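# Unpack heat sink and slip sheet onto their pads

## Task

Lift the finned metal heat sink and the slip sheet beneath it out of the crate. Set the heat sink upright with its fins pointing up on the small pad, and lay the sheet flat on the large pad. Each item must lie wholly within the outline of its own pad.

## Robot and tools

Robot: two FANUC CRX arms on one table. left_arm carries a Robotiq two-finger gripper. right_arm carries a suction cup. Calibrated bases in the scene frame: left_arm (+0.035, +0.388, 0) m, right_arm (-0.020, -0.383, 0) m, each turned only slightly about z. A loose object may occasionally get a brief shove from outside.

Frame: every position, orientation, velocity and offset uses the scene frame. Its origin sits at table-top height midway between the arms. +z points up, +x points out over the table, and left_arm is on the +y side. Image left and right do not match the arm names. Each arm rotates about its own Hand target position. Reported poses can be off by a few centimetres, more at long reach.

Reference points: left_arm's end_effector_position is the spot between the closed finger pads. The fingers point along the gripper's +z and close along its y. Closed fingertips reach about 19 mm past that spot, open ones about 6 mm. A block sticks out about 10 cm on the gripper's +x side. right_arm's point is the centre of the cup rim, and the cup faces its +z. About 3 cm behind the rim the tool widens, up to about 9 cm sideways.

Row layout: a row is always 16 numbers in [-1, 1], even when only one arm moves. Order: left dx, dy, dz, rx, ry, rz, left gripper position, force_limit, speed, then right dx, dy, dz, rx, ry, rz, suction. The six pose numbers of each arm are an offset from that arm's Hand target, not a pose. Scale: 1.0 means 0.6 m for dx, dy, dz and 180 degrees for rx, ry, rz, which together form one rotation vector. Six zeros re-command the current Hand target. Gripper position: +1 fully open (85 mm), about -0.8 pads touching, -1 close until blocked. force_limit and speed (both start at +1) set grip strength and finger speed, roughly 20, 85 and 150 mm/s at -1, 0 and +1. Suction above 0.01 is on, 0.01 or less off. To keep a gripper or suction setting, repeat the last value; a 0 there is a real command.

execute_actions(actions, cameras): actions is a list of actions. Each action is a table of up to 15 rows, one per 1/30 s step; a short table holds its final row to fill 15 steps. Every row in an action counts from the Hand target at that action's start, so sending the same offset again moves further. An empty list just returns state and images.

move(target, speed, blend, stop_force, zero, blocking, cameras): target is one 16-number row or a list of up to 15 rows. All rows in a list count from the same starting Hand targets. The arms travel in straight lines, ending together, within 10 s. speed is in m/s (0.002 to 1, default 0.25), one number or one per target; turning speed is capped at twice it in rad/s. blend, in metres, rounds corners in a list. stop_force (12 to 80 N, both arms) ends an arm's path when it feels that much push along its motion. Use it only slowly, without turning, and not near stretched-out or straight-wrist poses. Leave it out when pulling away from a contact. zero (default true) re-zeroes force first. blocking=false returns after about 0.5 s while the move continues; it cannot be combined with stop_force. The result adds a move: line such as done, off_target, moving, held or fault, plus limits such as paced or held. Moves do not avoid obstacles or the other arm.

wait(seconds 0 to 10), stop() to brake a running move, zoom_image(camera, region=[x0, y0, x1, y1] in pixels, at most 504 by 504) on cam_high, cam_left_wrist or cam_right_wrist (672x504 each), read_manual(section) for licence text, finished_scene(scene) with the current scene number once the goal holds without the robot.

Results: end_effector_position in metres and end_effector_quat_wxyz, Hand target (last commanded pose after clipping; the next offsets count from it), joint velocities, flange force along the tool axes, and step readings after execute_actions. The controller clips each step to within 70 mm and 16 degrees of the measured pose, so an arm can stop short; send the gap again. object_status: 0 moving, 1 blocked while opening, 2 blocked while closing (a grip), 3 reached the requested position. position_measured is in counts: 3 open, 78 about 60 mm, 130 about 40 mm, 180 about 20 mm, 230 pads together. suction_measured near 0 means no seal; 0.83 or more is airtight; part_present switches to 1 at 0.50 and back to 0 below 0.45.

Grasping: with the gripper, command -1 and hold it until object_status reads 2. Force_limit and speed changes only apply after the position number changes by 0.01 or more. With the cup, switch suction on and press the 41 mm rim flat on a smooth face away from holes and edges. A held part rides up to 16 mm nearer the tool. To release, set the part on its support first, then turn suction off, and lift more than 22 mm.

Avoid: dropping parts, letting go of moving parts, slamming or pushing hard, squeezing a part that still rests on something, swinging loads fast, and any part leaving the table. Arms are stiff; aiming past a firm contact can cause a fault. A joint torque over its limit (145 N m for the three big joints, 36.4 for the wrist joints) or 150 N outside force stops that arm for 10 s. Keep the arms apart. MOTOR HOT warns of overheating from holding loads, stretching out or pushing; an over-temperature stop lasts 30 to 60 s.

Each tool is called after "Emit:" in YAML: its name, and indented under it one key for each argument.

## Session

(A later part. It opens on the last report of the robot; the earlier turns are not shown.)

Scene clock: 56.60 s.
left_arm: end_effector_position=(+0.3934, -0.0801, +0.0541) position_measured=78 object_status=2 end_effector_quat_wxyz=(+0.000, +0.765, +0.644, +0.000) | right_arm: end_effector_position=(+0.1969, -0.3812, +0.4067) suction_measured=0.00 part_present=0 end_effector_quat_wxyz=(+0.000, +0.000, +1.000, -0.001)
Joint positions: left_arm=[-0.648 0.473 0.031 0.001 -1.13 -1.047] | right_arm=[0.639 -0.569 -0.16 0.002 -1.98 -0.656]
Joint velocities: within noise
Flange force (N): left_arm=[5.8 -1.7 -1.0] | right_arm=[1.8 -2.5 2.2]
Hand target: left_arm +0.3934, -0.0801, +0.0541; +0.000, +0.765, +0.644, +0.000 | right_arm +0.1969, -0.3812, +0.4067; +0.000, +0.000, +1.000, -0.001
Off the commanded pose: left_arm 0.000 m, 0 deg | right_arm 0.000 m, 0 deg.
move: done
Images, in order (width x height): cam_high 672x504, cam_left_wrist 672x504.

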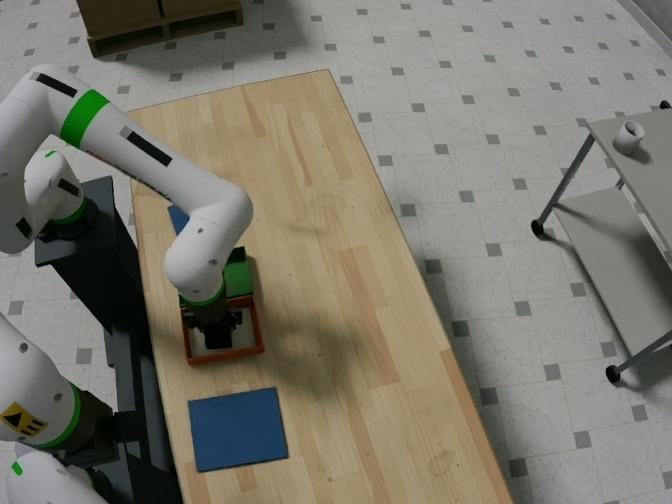

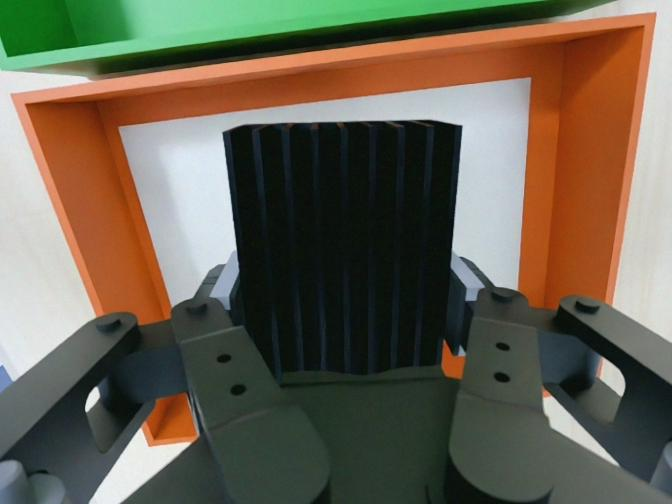

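Emit:
move:
  target:
    - [0,0,0.2,0,0,0,-1,-0.7,-1,0,0,0,0,0,0,0]
    - [0.006,0.6077,0.2,0,0,0.593,-1,-0.7,-1,0,0,0,0,0,0,0]
  speed: [0.15,0.25]
  blend: 0.03
  cameras: ["cam_high", "cam_left_wrist"]

Scene clock: 63.17 s.
left_arm: end_effector_position=(+0.3970, +0.2845, +0.1741) position_measured=78 object_status=2 end_effector_quat_wxyz=(+0.000, -0.061, +0.998, +0.000) | right_arm: end_effector_position=(+0.1969, -0.3812, +0.4067) suction_measured=0.00 part_present=0 end_effector_quat_wxyz=(+0.000, +0.000, +1.000, -0.001)
Joint positions: left_arm=[0.121 -0.157 -0.4 0.001 -1.327 0.047] | right_arm=[0.639 -0.569 -0.16 0.002 -1.98 -0.656]
Joint velocities: within noise
Flange force (N): left_arm=[1.4 6.6 -0.2] | right_arm=[0.8 -3.6 1.9]
Hand target: left_arm +0.3970, +0.2845, +0.1741; +0.000, -0.061, +0.998, +0.000 | right_arm +0.1969, -0.3812, +0.4067; +0.000, +0.000, +1.000, -0.001
Off the commanded pose: left_arm 0.000 m, 0 deg | right_arm 0.000 m, 0 deg.
move: done
Images, in order (width x height): cam_high 672x504, cam_left_wrist 672x504.

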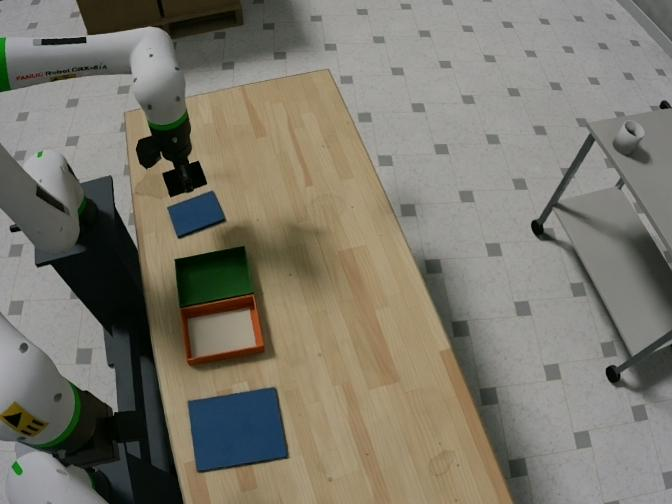

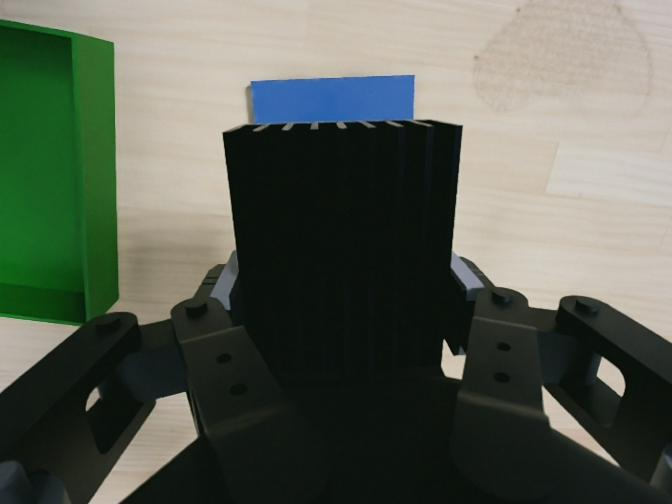

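Emit:
move:
  target: [-0.001,0.01,-0.19,0,0,0,-1,-0.7,-1,0,0,0,0,0,0,0]
  speed: 0.1
  cameras: ["cam_high", "cam_left_wrist"]

Emit:
zoom_image:
  camera: "cam_high"
  region: [130, 150, 270, 255]

Scene clock: 65.30 s.
left_arm: end_effector_position=(+0.3964, +0.2905, +0.0601) position_measured=78 object_status=2 end_effector_quat_wxyz=(+0.000, -0.061, +0.998, +0.000) | right_arm: end_effector_position=(+0.1969, -0.3812, +0.4067) suction_measured=0.00 part_present=0 end_effector_quat_wxyz=(+0.000, +0.000, +1.000, -0.001)
Joint positions: left_arm=[0.138 -0.042 -0.585 0.001 -1.027 0.03] | right_arm=[0.639 -0.569 -0.16 0.002 -1.98 -0.656]
Joint velocities: within noise
Flange force (N): left_arm=[2.5 6.3 -0.7] | right_arm=[0.9 -2.6 2.0]
Hand target: left_arm +0.3964, +0.2905, +0.0601; +0.000, -0.061, +0.998, +0.000 | right_arm +0.1969, -0.3812, +0.4067; +0.000, +0.000, +1.000, -0.001
Off the commanded pose: left_arm 0.000 m, 0 deg | right_arm 0.000 m, 0 deg.
move: done
Images, in order (width x height): cam_high 672x504, cam_left_wrist 672x504.

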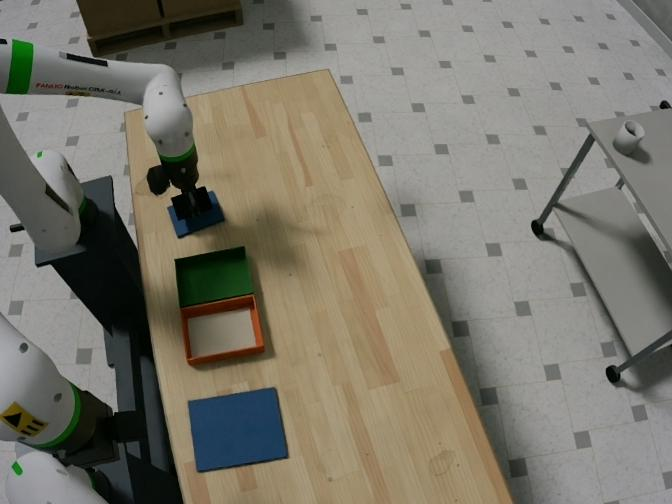

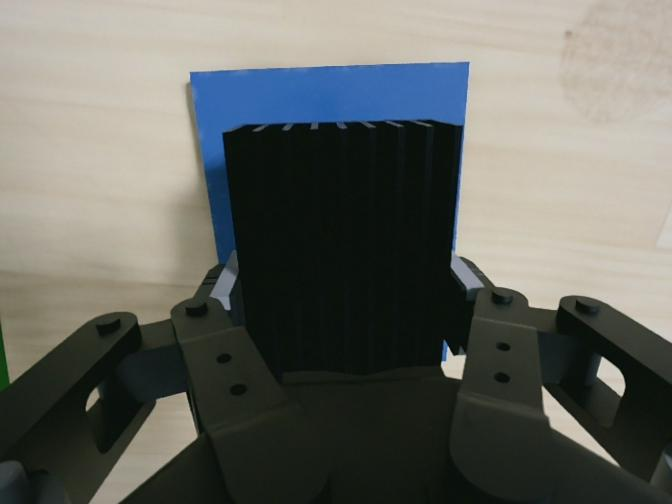

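Scaled by 3.600 from the camera's 672x504 image, which has a finer 960x720 frame.

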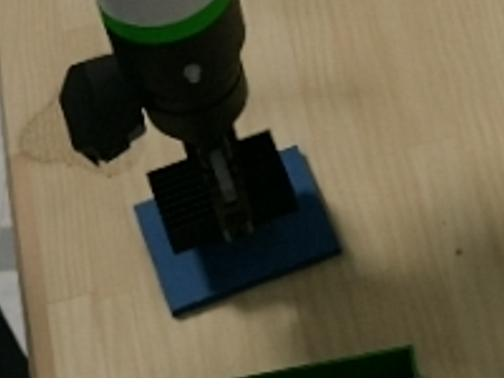

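Emit:
move:
  target: [0,0,-0.045,0,0,0,-1,-0.7,-1,0,0,0,0,0,0,0]
  speed: 0.03
  cameras: ["cam_high", "cam_left_wrist"]

Emit:
zoom_image:
  camera: "cam_high"
  region: [130, 150, 270, 255]

Emit:
move:
  target: [0,0,-0.03,0,0,0,-1,-0.7,-1,0,0,0,0,0,0,0]
  speed: 0.005
  stop_force: 12
  cameras: ["cam_high", "cam_left_wrist"]

Scene clock: 67.00 s.
left_arm: end_effector_position=(+0.3964, +0.2905, +0.0331) position_measured=78 object_status=2 end_effector_quat_wxyz=(+0.000, -0.061, +0.998, +0.000) | right_arm: end_effector_position=(+0.1969, -0.3812, +0.4067) suction_measured=0.00 part_present=0 end_effector_quat_wxyz=(+0.000, +0.000, +1.000, -0.001)
Joint positions: left_arm=[0.138 0.002 -0.617 0.001 -0.951 0.03] | right_arm=[0.639 -0.569 -0.16 0.002 -1.98 -0.656]
Joint velocities: within noise
Flange force (N): left_arm=[2.3 6.1 -1.3] | right_arm=[-0.8 -3.5 1.2]
Hand target: left_arm +0.3964, +0.2905, +0.0331; +0.000, -0.061, +0.998, +0.000 | right_arm +0.1969, -0.3812, +0.4067; +0.000, +0.000, +1.000, -0.001
Off the commanded pose: left_arm 0.000 m, 0 deg | right_arm 0.000 m, 0 deg.
move: done
Images, in order (width x height): cam_high 672x504, cam_left_wrist 672x504.

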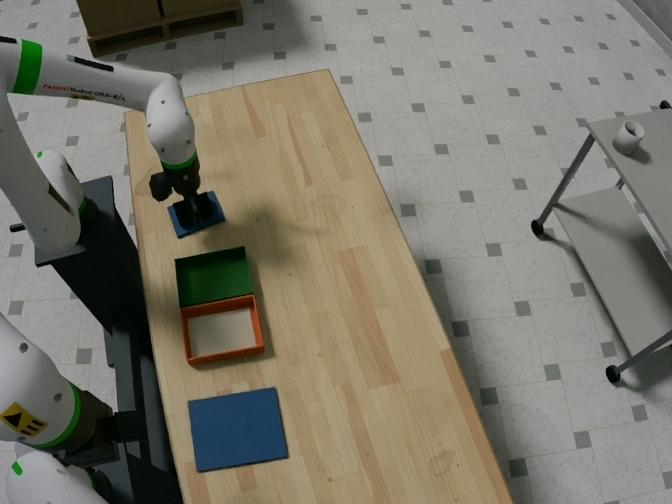

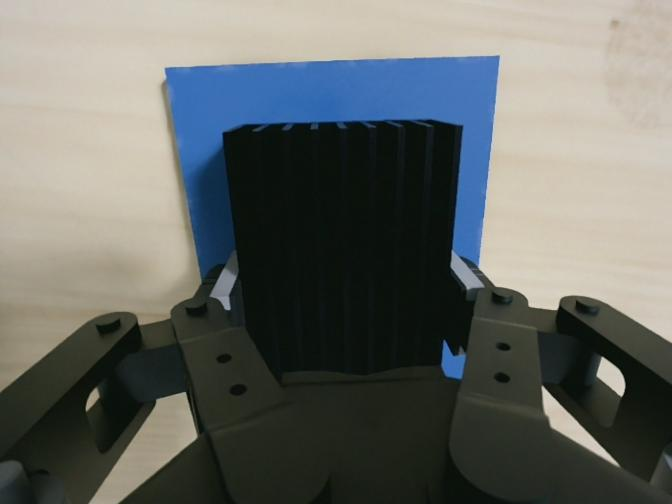

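Scaled by 3.600 from the camera's 672x504 image, which has a finer 960x720 frame.

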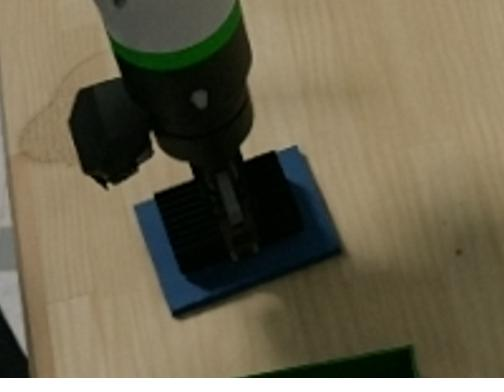

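Scene clock: 68.73 s.
left_arm: end_effector_position=(+0.3964, +0.2905, +0.0275) position_measured=78 object_status=2 end_effector_quat_wxyz=(+0.000, -0.061, +0.998, +0.000) | right_arm: end_effector_position=(+0.1969, -0.3812, +0.4067) suction_measured=0.00 part_present=0 end_effector_quat_wxyz=(+0.000, +0.000, +1.000, -0.001)
Joint positions: left_arm=[0.138 0.012 -0.624 0.001 -0.935 0.03] | right_arm=[0.639 -0.569 -0.16 0.002 -1.98 -0.656]
Joint velocities: within noise
Flange force (N): left_arm=[6.6 12.7 -30.1] | right_arm=[0.7 -2.8 2.2]
Hand target: left_arm +0.3964, +0.2905, +0.0275; +0.000, -0.061, +0.998, +0.000 (not the last commanded pose) | right_arm +0.1969, -0.3812, +0.4067; +0.000, +0.000, +1.000, -0.001
Off the commanded pose: left_arm 0.012 m, 0 deg | right_arm 0.000 m, 0 deg.
move: contact (left_arm)
Images, in order (width x height): cam_high 672x504, cam_left_wrist 672x504.

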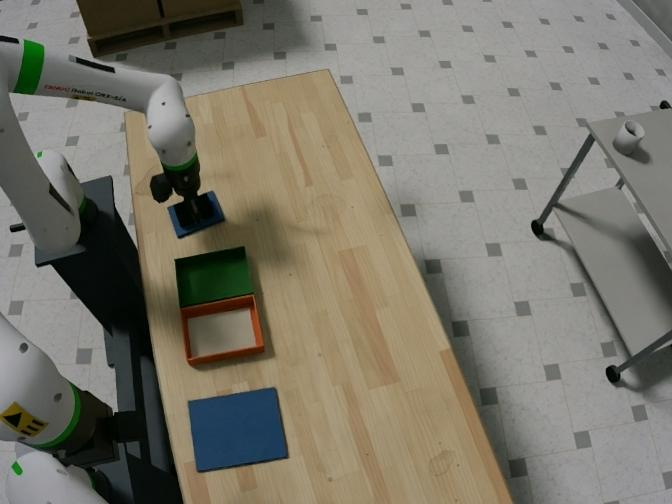

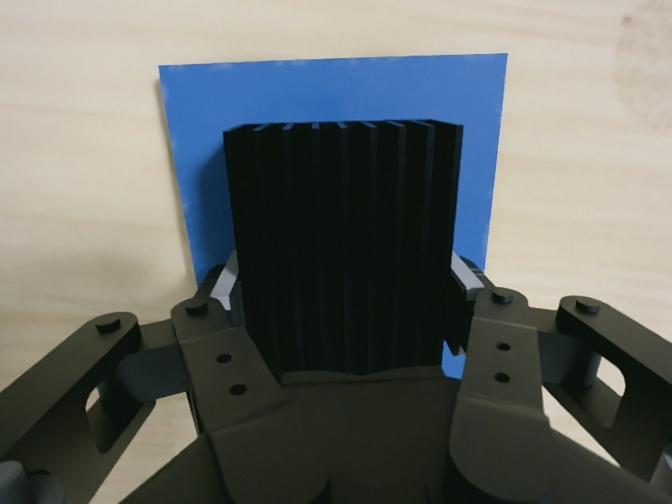

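Emit:
move:
  target: [0,0,0.0013,0,0,0,-1,-0.7,-1,0,0,0,0,0,0,0]
  speed: 0.01
  cameras: []

Scene clock: 70.00 s.
left_arm: end_effector_position=(+0.3964, +0.2905, +0.0282) position_measured=78 object_status=2 end_effector_quat_wxyz=(+0.000, -0.061, +0.998, +0.000) | right_arm: end_effector_position=(+0.1969, -0.3812, +0.4067) suction_measured=0.00 part_present=0 end_effector_quat_wxyz=(+0.000, +0.000, +1.000, -0.001)
Joint positions: left_arm=[0.138 0.011 -0.623 0.001 -0.937 0.03] | right_arm=[0.639 -0.569 -0.16 0.002 -1.98 -0.656]
Joint velocities: within noise
Flange force (N): left_arm=[1.7 6.0 -1.0] | right_arm=[0.9 -3.6 1.7]
Hand target: left_arm +0.3964, +0.2905, +0.0282; +0.000, -0.061, +0.998, +0.000 | right_arm +0.1969, -0.3812, +0.4067; +0.000, +0.000, +1.000, -0.001
Off the commanded pose: left_arm 0.000 m, 0 deg | right_arm 0.000 m, 0 deg.
move: done
No camera images: "cameras" was empty.

Emit:
move:
  target: [0,0,-0.0005,0,0,0,-1,-0.7,-1,0,0,0,0,0,0,0]
  speed: 0.01
  cameras: []

Emit:
move:
  target: [0,0,0,0,0,0,1,-0.7,-1,0,0,0,0,0,0,0]
  speed: 0.01
  cameras: ["cam_left_wrist"]

Scene clock: 71.03 s.
left_arm: end_effector_position=(+0.3965, +0.2905, +0.0280) position_measured=78 object_status=2 end_effector_quat_wxyz=(+0.000, -0.061, +0.998, +0.000) | right_arm: end_effector_position=(+0.1969, -0.3812, +0.4067) suction_measured=0.00 part_present=0 end_effector_quat_wxyz=(+0.000, +0.000, +1.000, -0.001)
Joint positions: left_arm=[0.138 0.011 -0.623 0.001 -0.936 0.03] | right_arm=[0.639 -0.569 -0.16 0.002 -1.98 -0.656]
Joint velocities: within noise
Flange force (N): left_arm=[1.4 6.5 -1.5] | right_arm=[0.9 -3.4 1.6]
Hand target: left_arm +0.3964, +0.2905, +0.0279; +0.000, -0.061, +0.998, +0.000 | right_arm +0.1969, -0.3812, +0.4067; +0.000, +0.000, +1.000, -0.001
Off the commanded pose: left_arm 0.000 m, 0 deg | right_arm 0.000 m, 0 deg.
move: done
No camera images: "cameras" was empty.

Scene clock: 72.73 s.
left_arm: end_effector_position=(+0.3964, +0.2905, +0.0279) position_measured=3 object_status=0 end_effector_quat_wxyz=(+0.000, -0.061, +0.998, +0.000) | right_arm: end_effector_position=(+0.1969, -0.3812, +0.4067) suction_measured=0.00 part_present=0 end_effector_quat_wxyz=(+0.000, +0.000, +1.000, -0.001)
Joint positions: left_arm=[0.138 0.011 -0.623 0.001 -0.936 0.03] | right_arm=[0.639 -0.569 -0.16 0.002 -1.98 -0.656]
Joint velocities: within noise
Flange force (N): left_arm=[1.2 6.0 -3.2] | right_arm=[1.4 -3.3 1.8]
Hand target: left_arm +0.3964, +0.2905, +0.0279; +0.000, -0.061, +0.998, +0.000 | right_arm +0.1969, -0.3812, +0.4067; +0.000, +0.000, +1.000, -0.001
Off the commanded pose: left_arm 0.000 m, 0 deg | right_arm 0.000 m, 0 deg.
move: done
Images, in order (width x height): cam_left_wrist 672x504.

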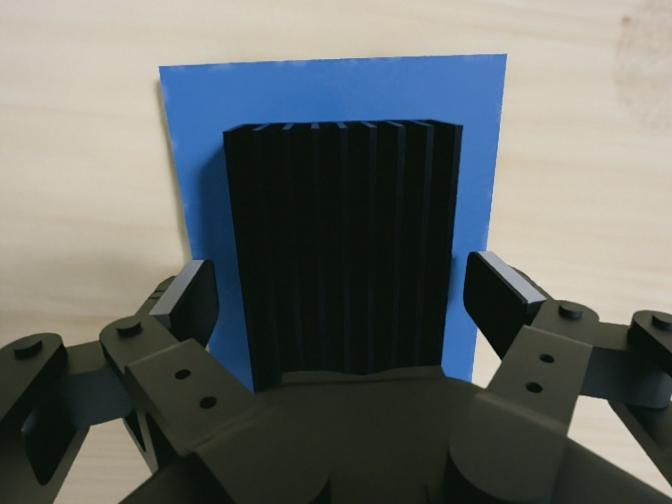

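Emit:
move:
  target:
    - [0,0,0.2,0,0,0,1,-0.7,-1,0,0,0,0,0,0,0]
    - [-0.15,0.12,0.4,0,0,0,1,-0.7,-1,0.333,0.512,-0.2,0,0,0,0]
  speed: [0.1,0.25]

Scene clock: 78.50 s.
left_arm: end_effector_position=(+0.3064, +0.3625, +0.2679) position_measured=3 object_status=3 end_effector_quat_wxyz=(+0.000, -0.061, +0.998, +0.000) | right_arm: end_effector_position=(+0.3967, -0.0740, +0.2867) suction_measured=0.00 part_present=0 end_effector_quat_wxyz=(+0.000, +0.000, +1.000, -0.001)
Joint positions: left_arm=[0.45 -0.48 -0.407 0.001 -1.644 -0.282] | right_arm=[0.876 0.178 0.162 0.002 -1.555 -0.894]
Joint velocities: within noise
Flange force (N): left_arm=[2.7 7.6 -1.5] | right_arm=[-2.1 0.8 1.0]
Hand target: left_arm +0.3064, +0.3625, +0.2679; +0.000, -0.061, +0.998, +0.000 | right_arm +0.3967, -0.0740, +0.2867; +0.000, +0.000, +1.000, -0.001
Off the commanded pose: left_arm 0.000 m, 0 deg | right_arm 0.000 m, 0 deg.
move: done

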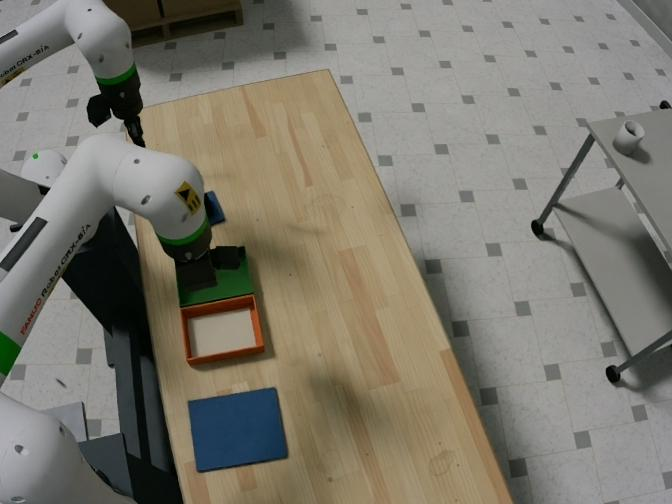

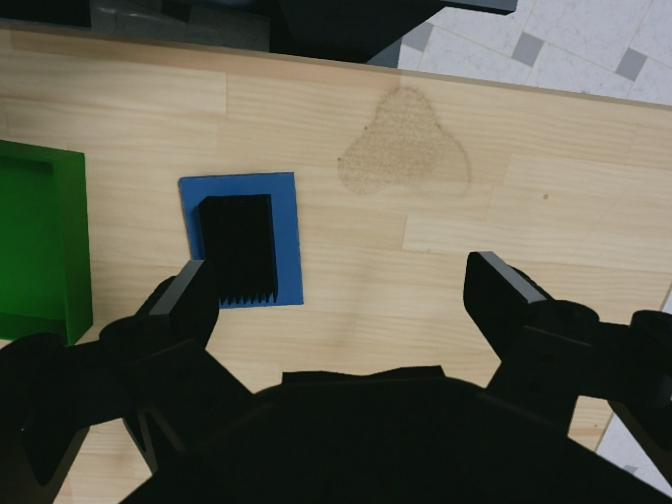

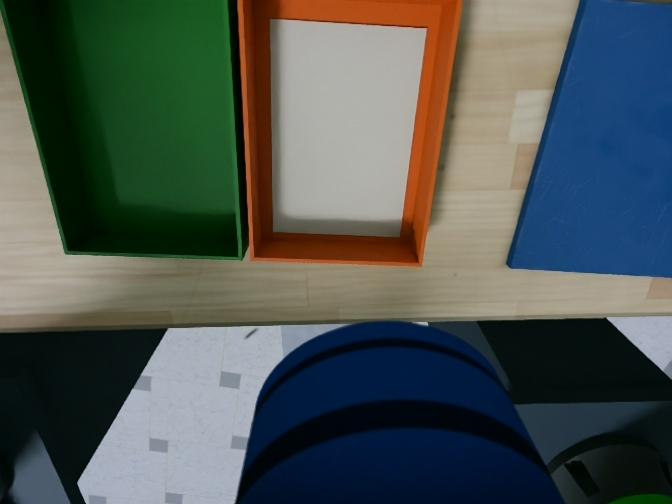

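Emit:
zoom_image:
  camera: "cam_right_wrist"
  region: [220, 0, 490, 280]

Emit:
move:
  target: [0,0,0,0,0,0,1,-0.7,-1,0,0,-0.167,0,0,0,0]
  speed: 0.15
  cameras: ["cam_high", "cam_right_wrist"]

Emit:
zoom_image:
  camera: "cam_right_wrist"
  region: [160, 0, 560, 320]

Scaled by 1.800 from the camera's 672x504 image, which has a finer 960x720 frame.

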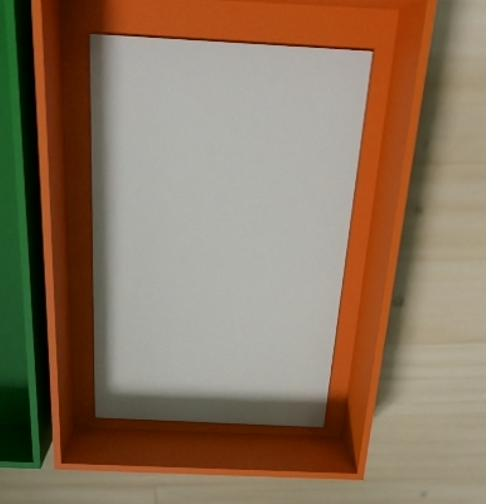

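Scene clock: 80.23 s.
left_arm: end_effector_position=(+0.3064, +0.3625, +0.2679) position_measured=3 object_status=3 end_effector_quat_wxyz=(+0.000, -0.061, +0.998, +0.000) | right_arm: end_effector_position=(+0.3967, -0.0741, +0.1865) suction_measured=0.00 part_present=0 end_effector_quat_wxyz=(+0.000, +0.000, +1.000, -0.001)
Joint positions: left_arm=[0.45 -0.48 -0.407 0.001 -1.644 -0.282] | right_arm=[0.876 0.21 -0.036 0.002 -1.326 -0.894]
Joint velocities: within noise
Flange force (N): left_arm=[2.8 7.6 -1.6] | right_arm=[-3.4 0.2 1.7]
Hand target: left_arm +0.3064, +0.3625, +0.2679; +0.000, -0.061, +0.998, +0.000 | right_arm +0.3967, -0.0740, +0.1865; +0.000, +0.000, +1.000, -0.001
Off the commanded pose: left_arm 0.000 m, 0 deg | right_arm 0.000 m, 0 deg.
move: done
Images, in order (width x height): cam_high 672x504, cam_right_wrist 672x504.

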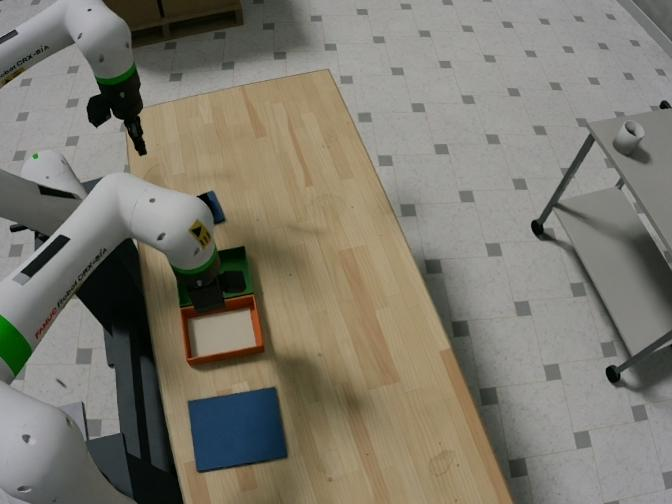

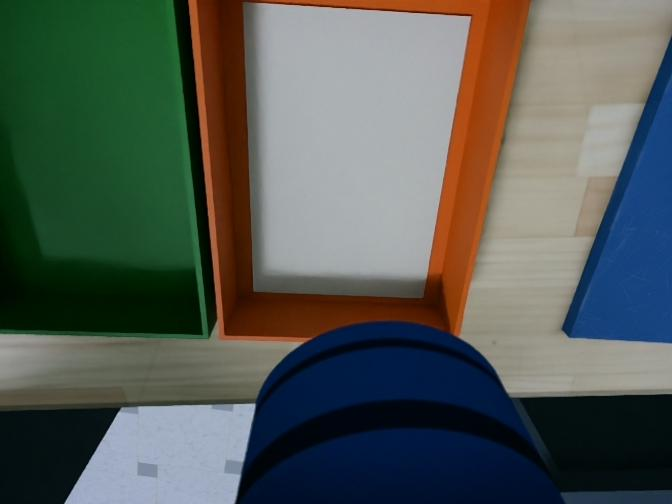

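Scaled by 1.260 from the camera's 672x504 image, which has a finer 960x720 frame.

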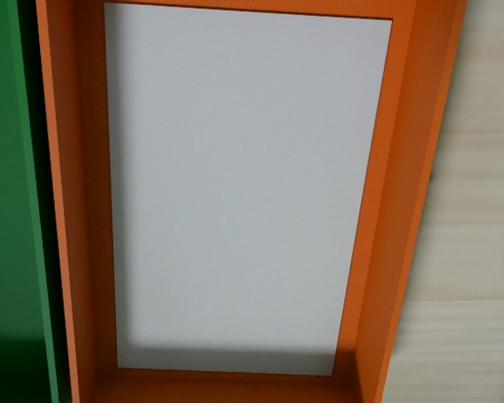

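Emit:
zoom_image:
  camera: "cam_right_wrist"
  region: [210, 300, 590, 504]

Scaled by 1.326 from the camera's 672x504 image, which has a finer 960x720 frame.

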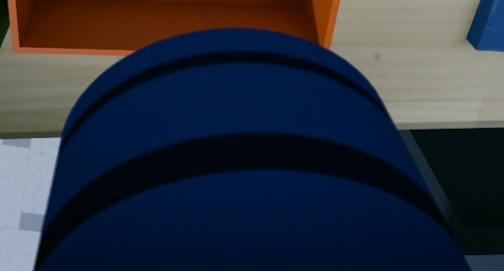

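Emit:
move:
  target: [0,0,0,0,0,0,1,-0.7,-1,-0.1,0,0,0,0,0,0]
  speed: 0.15
  cameras: ["cam_right_wrist"]

Emit:
zoom_image:
  camera: "cam_right_wrist"
  region: [160, 0, 560, 320]

Scene clock: 83.70 s.
left_arm: end_effector_position=(+0.3064, +0.3625, +0.2679) position_measured=3 object_status=3 end_effector_quat_wxyz=(+0.000, -0.061, +0.998, +0.000) | right_arm: end_effector_position=(+0.3367, -0.0740, +0.1865) suction_measured=0.00 part_present=0 end_effector_quat_wxyz=(+0.000, +0.000, +1.000, -0.001)
Joint positions: left_arm=[0.45 -0.48 -0.407 0.001 -1.644 -0.282] | right_arm=[0.977 0.095 -0.168 0.002 -1.309 -0.995]
Joint velocities: within noise
Flange force (N): left_arm=[3.0 7.8 -1.3] | right_arm=[-0.1 -0.9 2.3]
Hand target: left_arm +0.3064, +0.3625, +0.2679; +0.000, -0.061, +0.998, +0.000 | right_arm +0.3367, -0.0740, +0.1865; +0.000, +0.000, +1.000, -0.001
Off the commanded pose: left_arm 0.000 m, 0 deg | right_arm 0.000 m, 0 deg.
move: done
Images, in order (width x height): cam_right_wrist 672x504.

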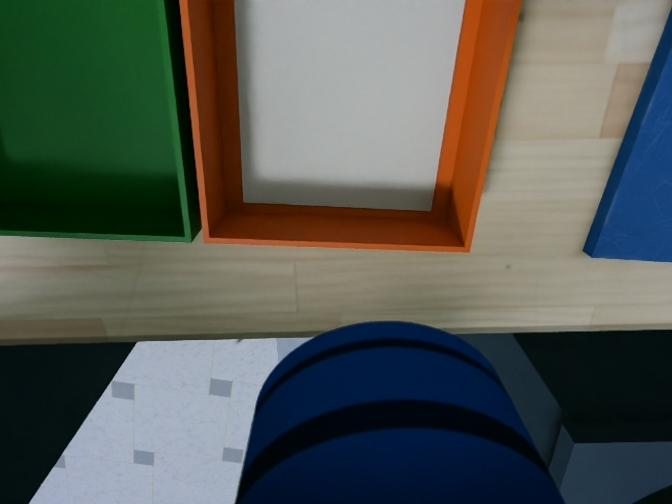

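Scaled by 1.260 from the camera's 672x504 image, which has a finer 960x720 frame.

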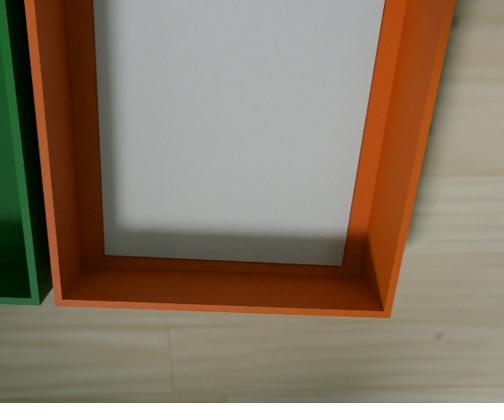

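Emit:
move:
  target: [0,0,0,0,0,0,1,-0.7,-1,0.0883,-0.51,0.2,0,0,0,0]
  speed: 0.25
  cameras: ["cam_high","cam_right_wrist"]

Emit:
zoom_image:
  camera: "cam_right_wrist"
  region: [160, 0, 560, 320]

Scene clock: 86.93 s.
left_arm: end_effector_position=(+0.3064, +0.3625, +0.2679) position_measured=3 object_status=3 end_effector_quat_wxyz=(+0.000, -0.061, +0.998, +0.000) | right_arm: end_effector_position=(+0.3896, -0.3800, +0.3065) suction_measured=0.00 part_present=0 end_effector_quat_wxyz=(+0.000, +0.000, +1.000, -0.001)
Joint positions: left_arm=[0.45 -0.48 -0.407 0.001 -1.644 -0.282] | right_arm=[0.316 -0.102 -0.082 0.002 -1.59 -0.333]
Joint velocities: within noise
Flange force (N): left_arm=[3.2 8.1 -1.2] | right_arm=[-0.9 -0.7 0.8]
Hand target: left_arm +0.3064, +0.3625, +0.2679; +0.000, -0.061, +0.998, +0.000 | right_arm +0.3897, -0.3800, +0.3065; +0.000, +0.000, +1.000, -0.001
Off the commanded pose: left_arm 0.000 m, 0 deg | right_arm 0.000 m, 0 deg.
move: done
Images, in order (width x height): cam_high 672x504, cam_right_wrist 672x504.

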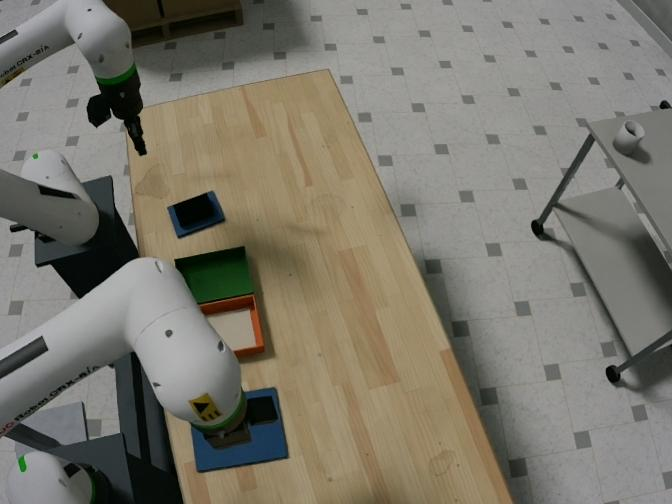

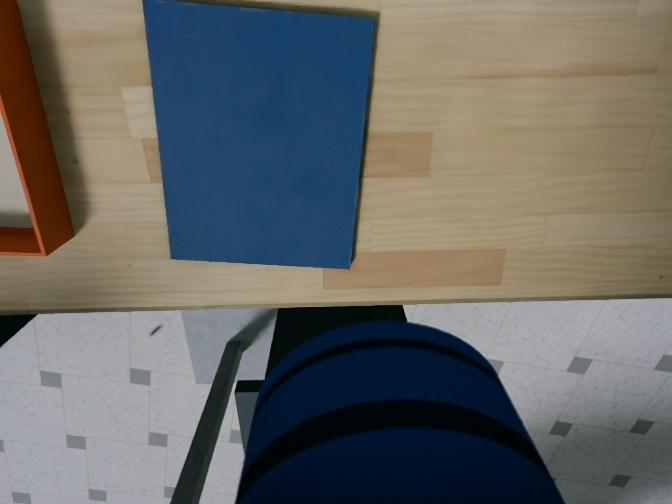

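Scaled by 1.260 from the camera's 672x504 image, which has a finer 960x720 frame.

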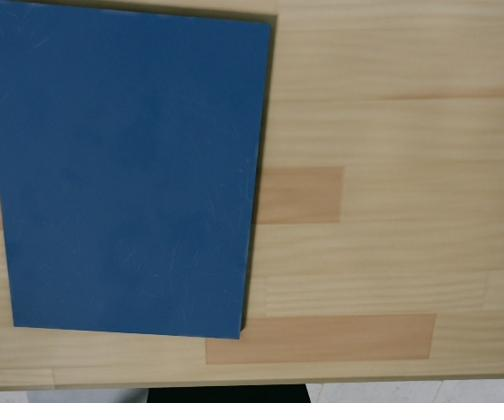

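Emit:
move:
  target:
    - [0,0,0,0,0,0,1,-0.7,-1,-0.026,0.5113,-0.2,0,0,0,0]
    - [0,0,0,0,0,0,1,-0.7,-1,-0.026,0.5113,-0.39,0,0,0,0]
  speed: [0.25,0.15]
  blend: 0.02
  cameras: ["cam_high","cam_right_wrist"]

Scene clock: 91.13 s.
left_arm: end_effector_position=(+0.3064, +0.3625, +0.2679) position_measured=3 object_status=3 end_effector_quat_wxyz=(+0.000, -0.061, +0.998, +0.000) | right_arm: end_effector_position=(+0.3741, -0.0732, +0.0725) suction_measured=0.00 part_present=0 end_effector_quat_wxyz=(+0.000, +0.000, +1.000, -0.001)
Joint positions: left_arm=[0.45 -0.48 -0.407 0.001 -1.644 -0.282] | right_arm=[0.913 0.273 -0.244 0.002 -1.055 -0.932]
Joint velocities: within noise
Flange force (N): left_arm=[2.6 7.7 -1.4] | right_arm=[-2.8 0.8 1.8]
Hand target: left_arm +0.3064, +0.3625, +0.2679; +0.000, -0.061, +0.998, +0.000 | right_arm +0.3741, -0.0732, +0.0725; +0.000, +0.000, +1.000, -0.001
Off the commanded pose: left_arm 0.000 m, 0 deg | right_arm 0.000 m, 0 deg.
move: done
Images, in order (width x height): cam_high 672x504, cam_right_wrist 672x504.

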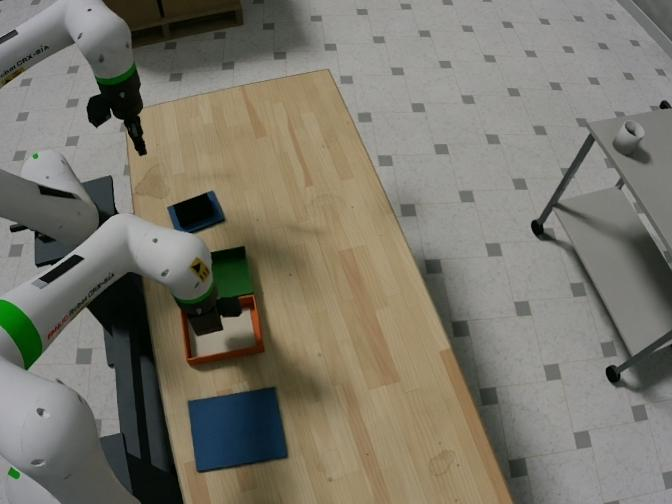

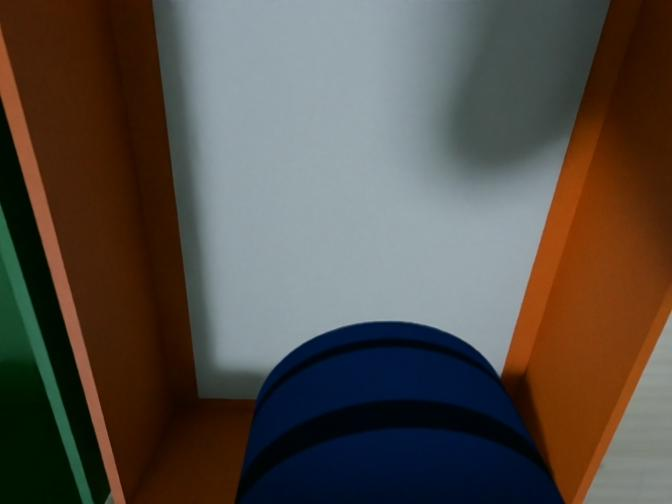

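Emit:
zoom_image:
  camera: "cam_high"
  region: [150, 230, 310, 370]

Scaled by 3.150 from the camera's 672x504 image, which has a finer 960x720 frame.

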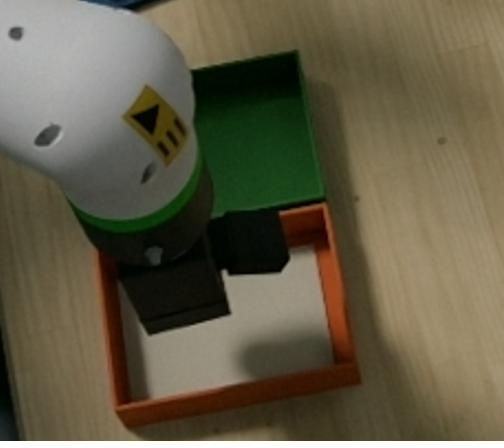

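Emit:
move:
  target: [0,0,0,0,0,0,1,-0.7,-1,0,0,-0.08,0,0,0,0]
  speed: 0.05
  cameras: ["cam_high","cam_right_wrist"]

Emit:
move:
  target: [0,0,0,0,0,0,1,-0.7,-1,0,0,-0.04,0,0,0,0]
  speed: 0.008
  stop_force: 12
  cameras: ["cam_high","cam_right_wrist"]

Scene clock: 93.17 s.
left_arm: end_effector_position=(+0.3064, +0.3625, +0.2679) position_measured=3 object_status=3 end_effector_quat_wxyz=(+0.000, -0.061, +0.998, +0.000) | right_arm: end_effector_position=(+0.3741, -0.0732, +0.0245) suction_measured=0.00 part_present=0 end_effector_quat_wxyz=(+0.000, +0.000, +1.000, -0.001)
Joint positions: left_arm=[0.45 -0.48 -0.407 0.001 -1.644 -0.282] | right_arm=[0.913 0.339 -0.288 0.002 -0.944 -0.932]
Joint velocities: within noise
Flange force (N): left_arm=[3.1 7.3 -1.0] | right_arm=[-3.8 0.9 2.5]
Hand target: left_arm +0.3064, +0.3625, +0.2679; +0.000, -0.061, +0.998, +0.000 | right_arm +0.3741, -0.0732, +0.0245; +0.000, +0.000, +1.000, -0.001
Off the commanded pose: left_arm 0.000 m, 0 deg | right_arm 0.000 m, 0 deg.
move: done
Images, in order (width x height): cam_high 672x504, cam_right_wrist 672x504.

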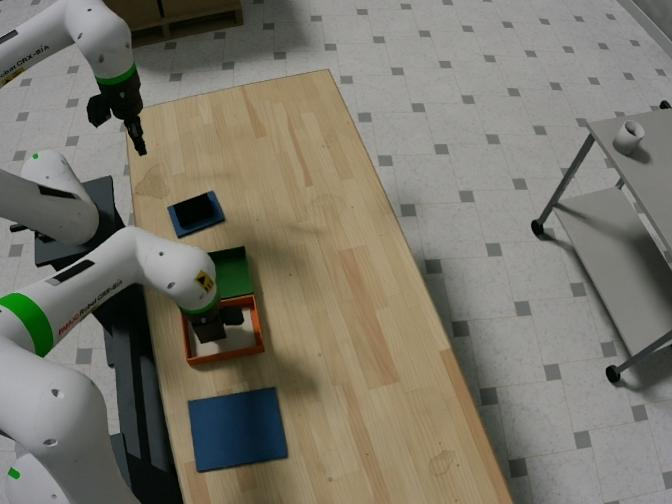

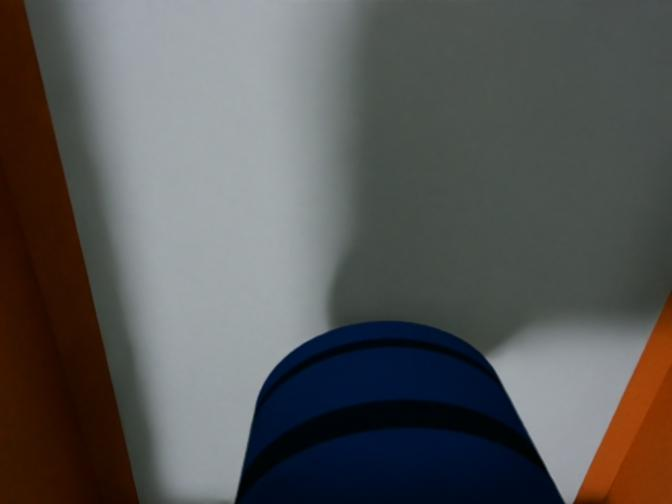

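Scene clock: 96.83 s.
left_arm: end_effector_position=(+0.3064, +0.3625, +0.2679) position_measured=3 object_status=3 end_effector_quat_wxyz=(+0.000, -0.061, +0.998, +0.000) | right_arm: end_effector_position=(+0.3741, -0.0732, +0.0005) suction_measured=0.00 part_present=0 end_effector_quat_wxyz=(+0.000, +0.000, +1.000, -0.001)
Joint positions: left_arm=[0.45 -0.48 -0.407 0.001 -1.644 -0.282] | right_arm=[0.913 0.376 -0.306 0.002 -0.89 -0.932]
Joint velocities: within noise
Flange force (N): left_arm=[2.9 7.6 -1.3] | right_arm=[-3.6 0.9 0.3]
Hand target: left_arm +0.3064, +0.3625, +0.2679; +0.000, -0.061, +0.998, +0.000 | right_arm +0.3741, -0.0732, +0.0005; +0.000, +0.000, +1.000, -0.001
Off the commanded pose: left_arm 0.000 m, 0 deg | right_arm 0.000 m, 0 deg.
move: done
Images, in order (width x height): cam_high 672x504, cam_right_wrist 672x504.

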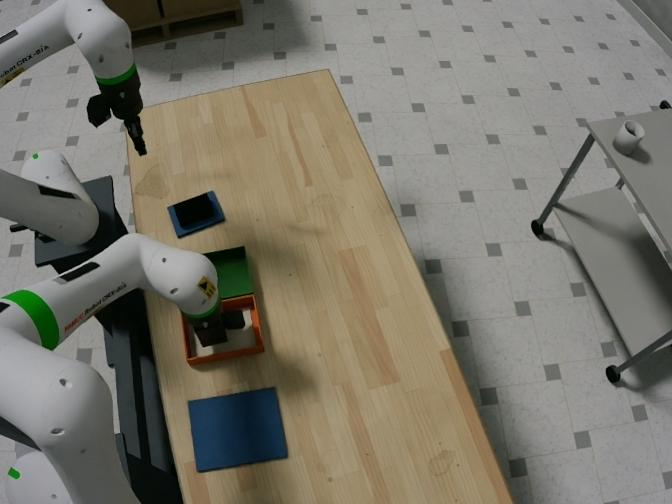

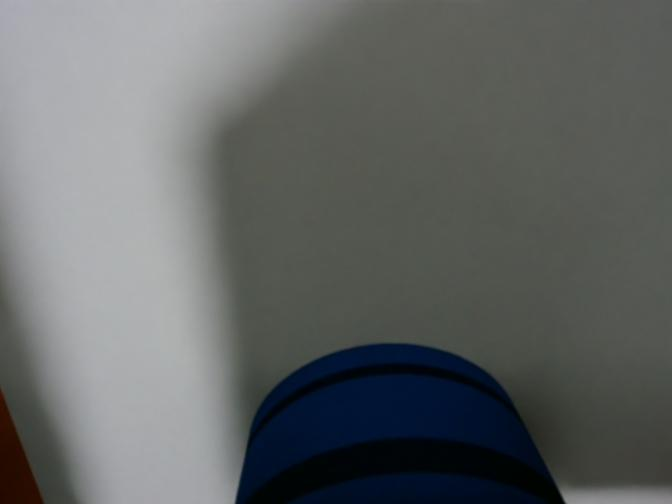

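Emit:
execute_actions:
  actions:
    - [[0,0,0,0,0,0,1,-0.7,-1,0,0,0,0,0,0,1]]
    - [[0,0,0,0,0,0,1,-0.7,-1,0,0,0,0,0,0,1]]
  cameras: ["cam_right_wrist"]

Scene clock: 98.37 s.
left_arm: end_effector_position=(+0.3064, +0.3625, +0.2679) position_measured=3 object_status=3 end_effector_quat_wxyz=(+0.000, -0.061, +0.998, +0.000) | right_arm: end_effector_position=(+0.3740, -0.0733, +0.0004) suction_measured=0.90 part_present=1 end_effector_quat_wxyz=(+0.000, +0.000, +1.000, -0.001)
Joint positions: left_arm=[0.45 -0.48 -0.407 0.001 -1.644 -0.282] | right_arm=[0.913 0.376 -0.306 0.002 -0.89 -0.932]
Joint velocities: within noise
Flange force (N): left_arm=[3.3 8.2 -1.4] | right_arm=[-4.1 1.5 3.4]
Flange force at the end of the 1st action (N): left_arm=[3.1 7.7 -1.2] | right_arm=[-3.5 1.3 3.5]
Hand target: left_arm +0.3064, +0.3625, +0.2679; +0.000, -0.061, +0.998, +0.000 | right_arm +0.3741, -0.0732, +0.0005; +0.000, +0.000, +1.000, -0.001
Off the commanded pose: left_arm 0.000 m, 0 deg | right_arm 0.000 m, 0 deg.
Step readings (end_effector_position of left_arm | right_arm; steps 1 to 15: 1st action; 16 to 30: 2nd action):
0: (+0.3064, +0.3625, +0.2679) | (+0.3741, -0.0732, +0.0005)
1: (+0.3064, +0.3625, +0.2679) | (+0.3741, -0.0732, +0.0005)
2: (+0.3064, +0.3625, +0.2679) | (+0.3740, -0.0733, +0.0004)
4: (+0.3064, +0.3625, +0.2679) | (+0.3740, -0.0733, +0.0004)
8: (+0.3064, +0.3625, +0.2679) | (+0.3740, -0.0733, +0.0004)
15: (+0.3064, +0.3625, +0.2679) | (+0.3740, -0.0733, +0.0004)
16: (+0.3064, +0.3625, +0.2679) | (+0.3740, -0.0733, +0.0004)
17: (+0.3064, +0.3625, +0.2679) | (+0.3740, -0.0733, +0.0004)
19: (+0.3064, +0.3625, +0.2679) | (+0.3740, -0.0733, +0.0004)
23: (+0.3064, +0.3625, +0.2679) | (+0.3740, -0.0733, +0.0004)
30: (+0.3064, +0.3625, +0.2679) | (+0.3740, -0.0733, +0.0004)
Images, in order (width x height): cam_right_wrist 672x504.

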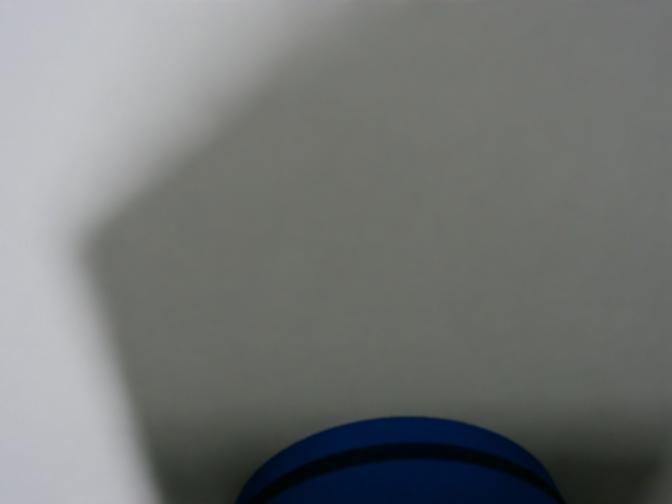

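Emit:
move:
  target: [0,0,0,0,0,0,1,-0.7,-1,0,0,0.2,0,0,0,1]
  speed: 0.06
  cameras: ["cam_high","cam_right_wrist"]

Scene clock: 100.93 s.
left_arm: end_effector_position=(+0.3064, +0.3625, +0.2679) position_measured=3 object_status=3 end_effector_quat_wxyz=(+0.000, -0.061, +0.998, +0.000) | right_arm: end_effector_position=(+0.3741, -0.0732, +0.1204) suction_measured=0.90 part_present=1 end_effector_quat_wxyz=(+0.000, +0.000, +1.000, -0.001)
Joint positions: left_arm=[0.45 -0.48 -0.407 0.001 -1.644 -0.282] | right_arm=[0.913 0.22 -0.186 0.002 -1.166 -0.931]
Joint velocities: within noise
Flange force (N): left_arm=[3.1 7.7 -1.7] | right_arm=[-4.3 2.0 2.5]
Hand target: left_arm +0.3064, +0.3625, +0.2679; +0.000, -0.061, +0.998, +0.000 | right_arm +0.3741, -0.0732, +0.1205; +0.000, +0.000, +1.000, -0.001
Off the commanded pose: left_arm 0.000 m, 0 deg | right_arm 0.000 m, 0 deg.
move: done
Images, in order (width x height): cam_high 672x504, cam_right_wrist 672x504.

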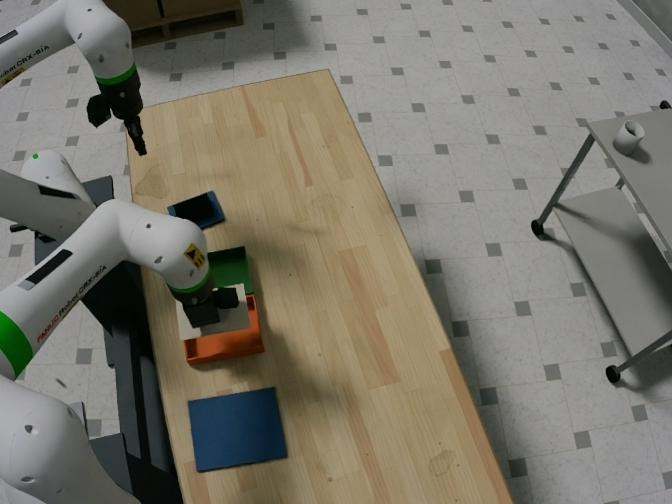

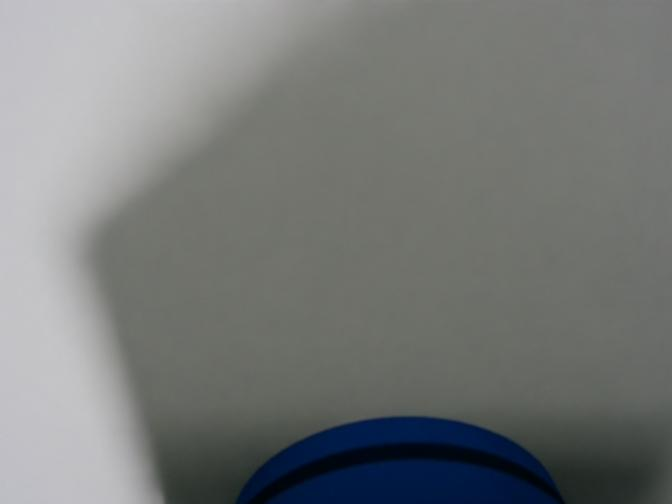

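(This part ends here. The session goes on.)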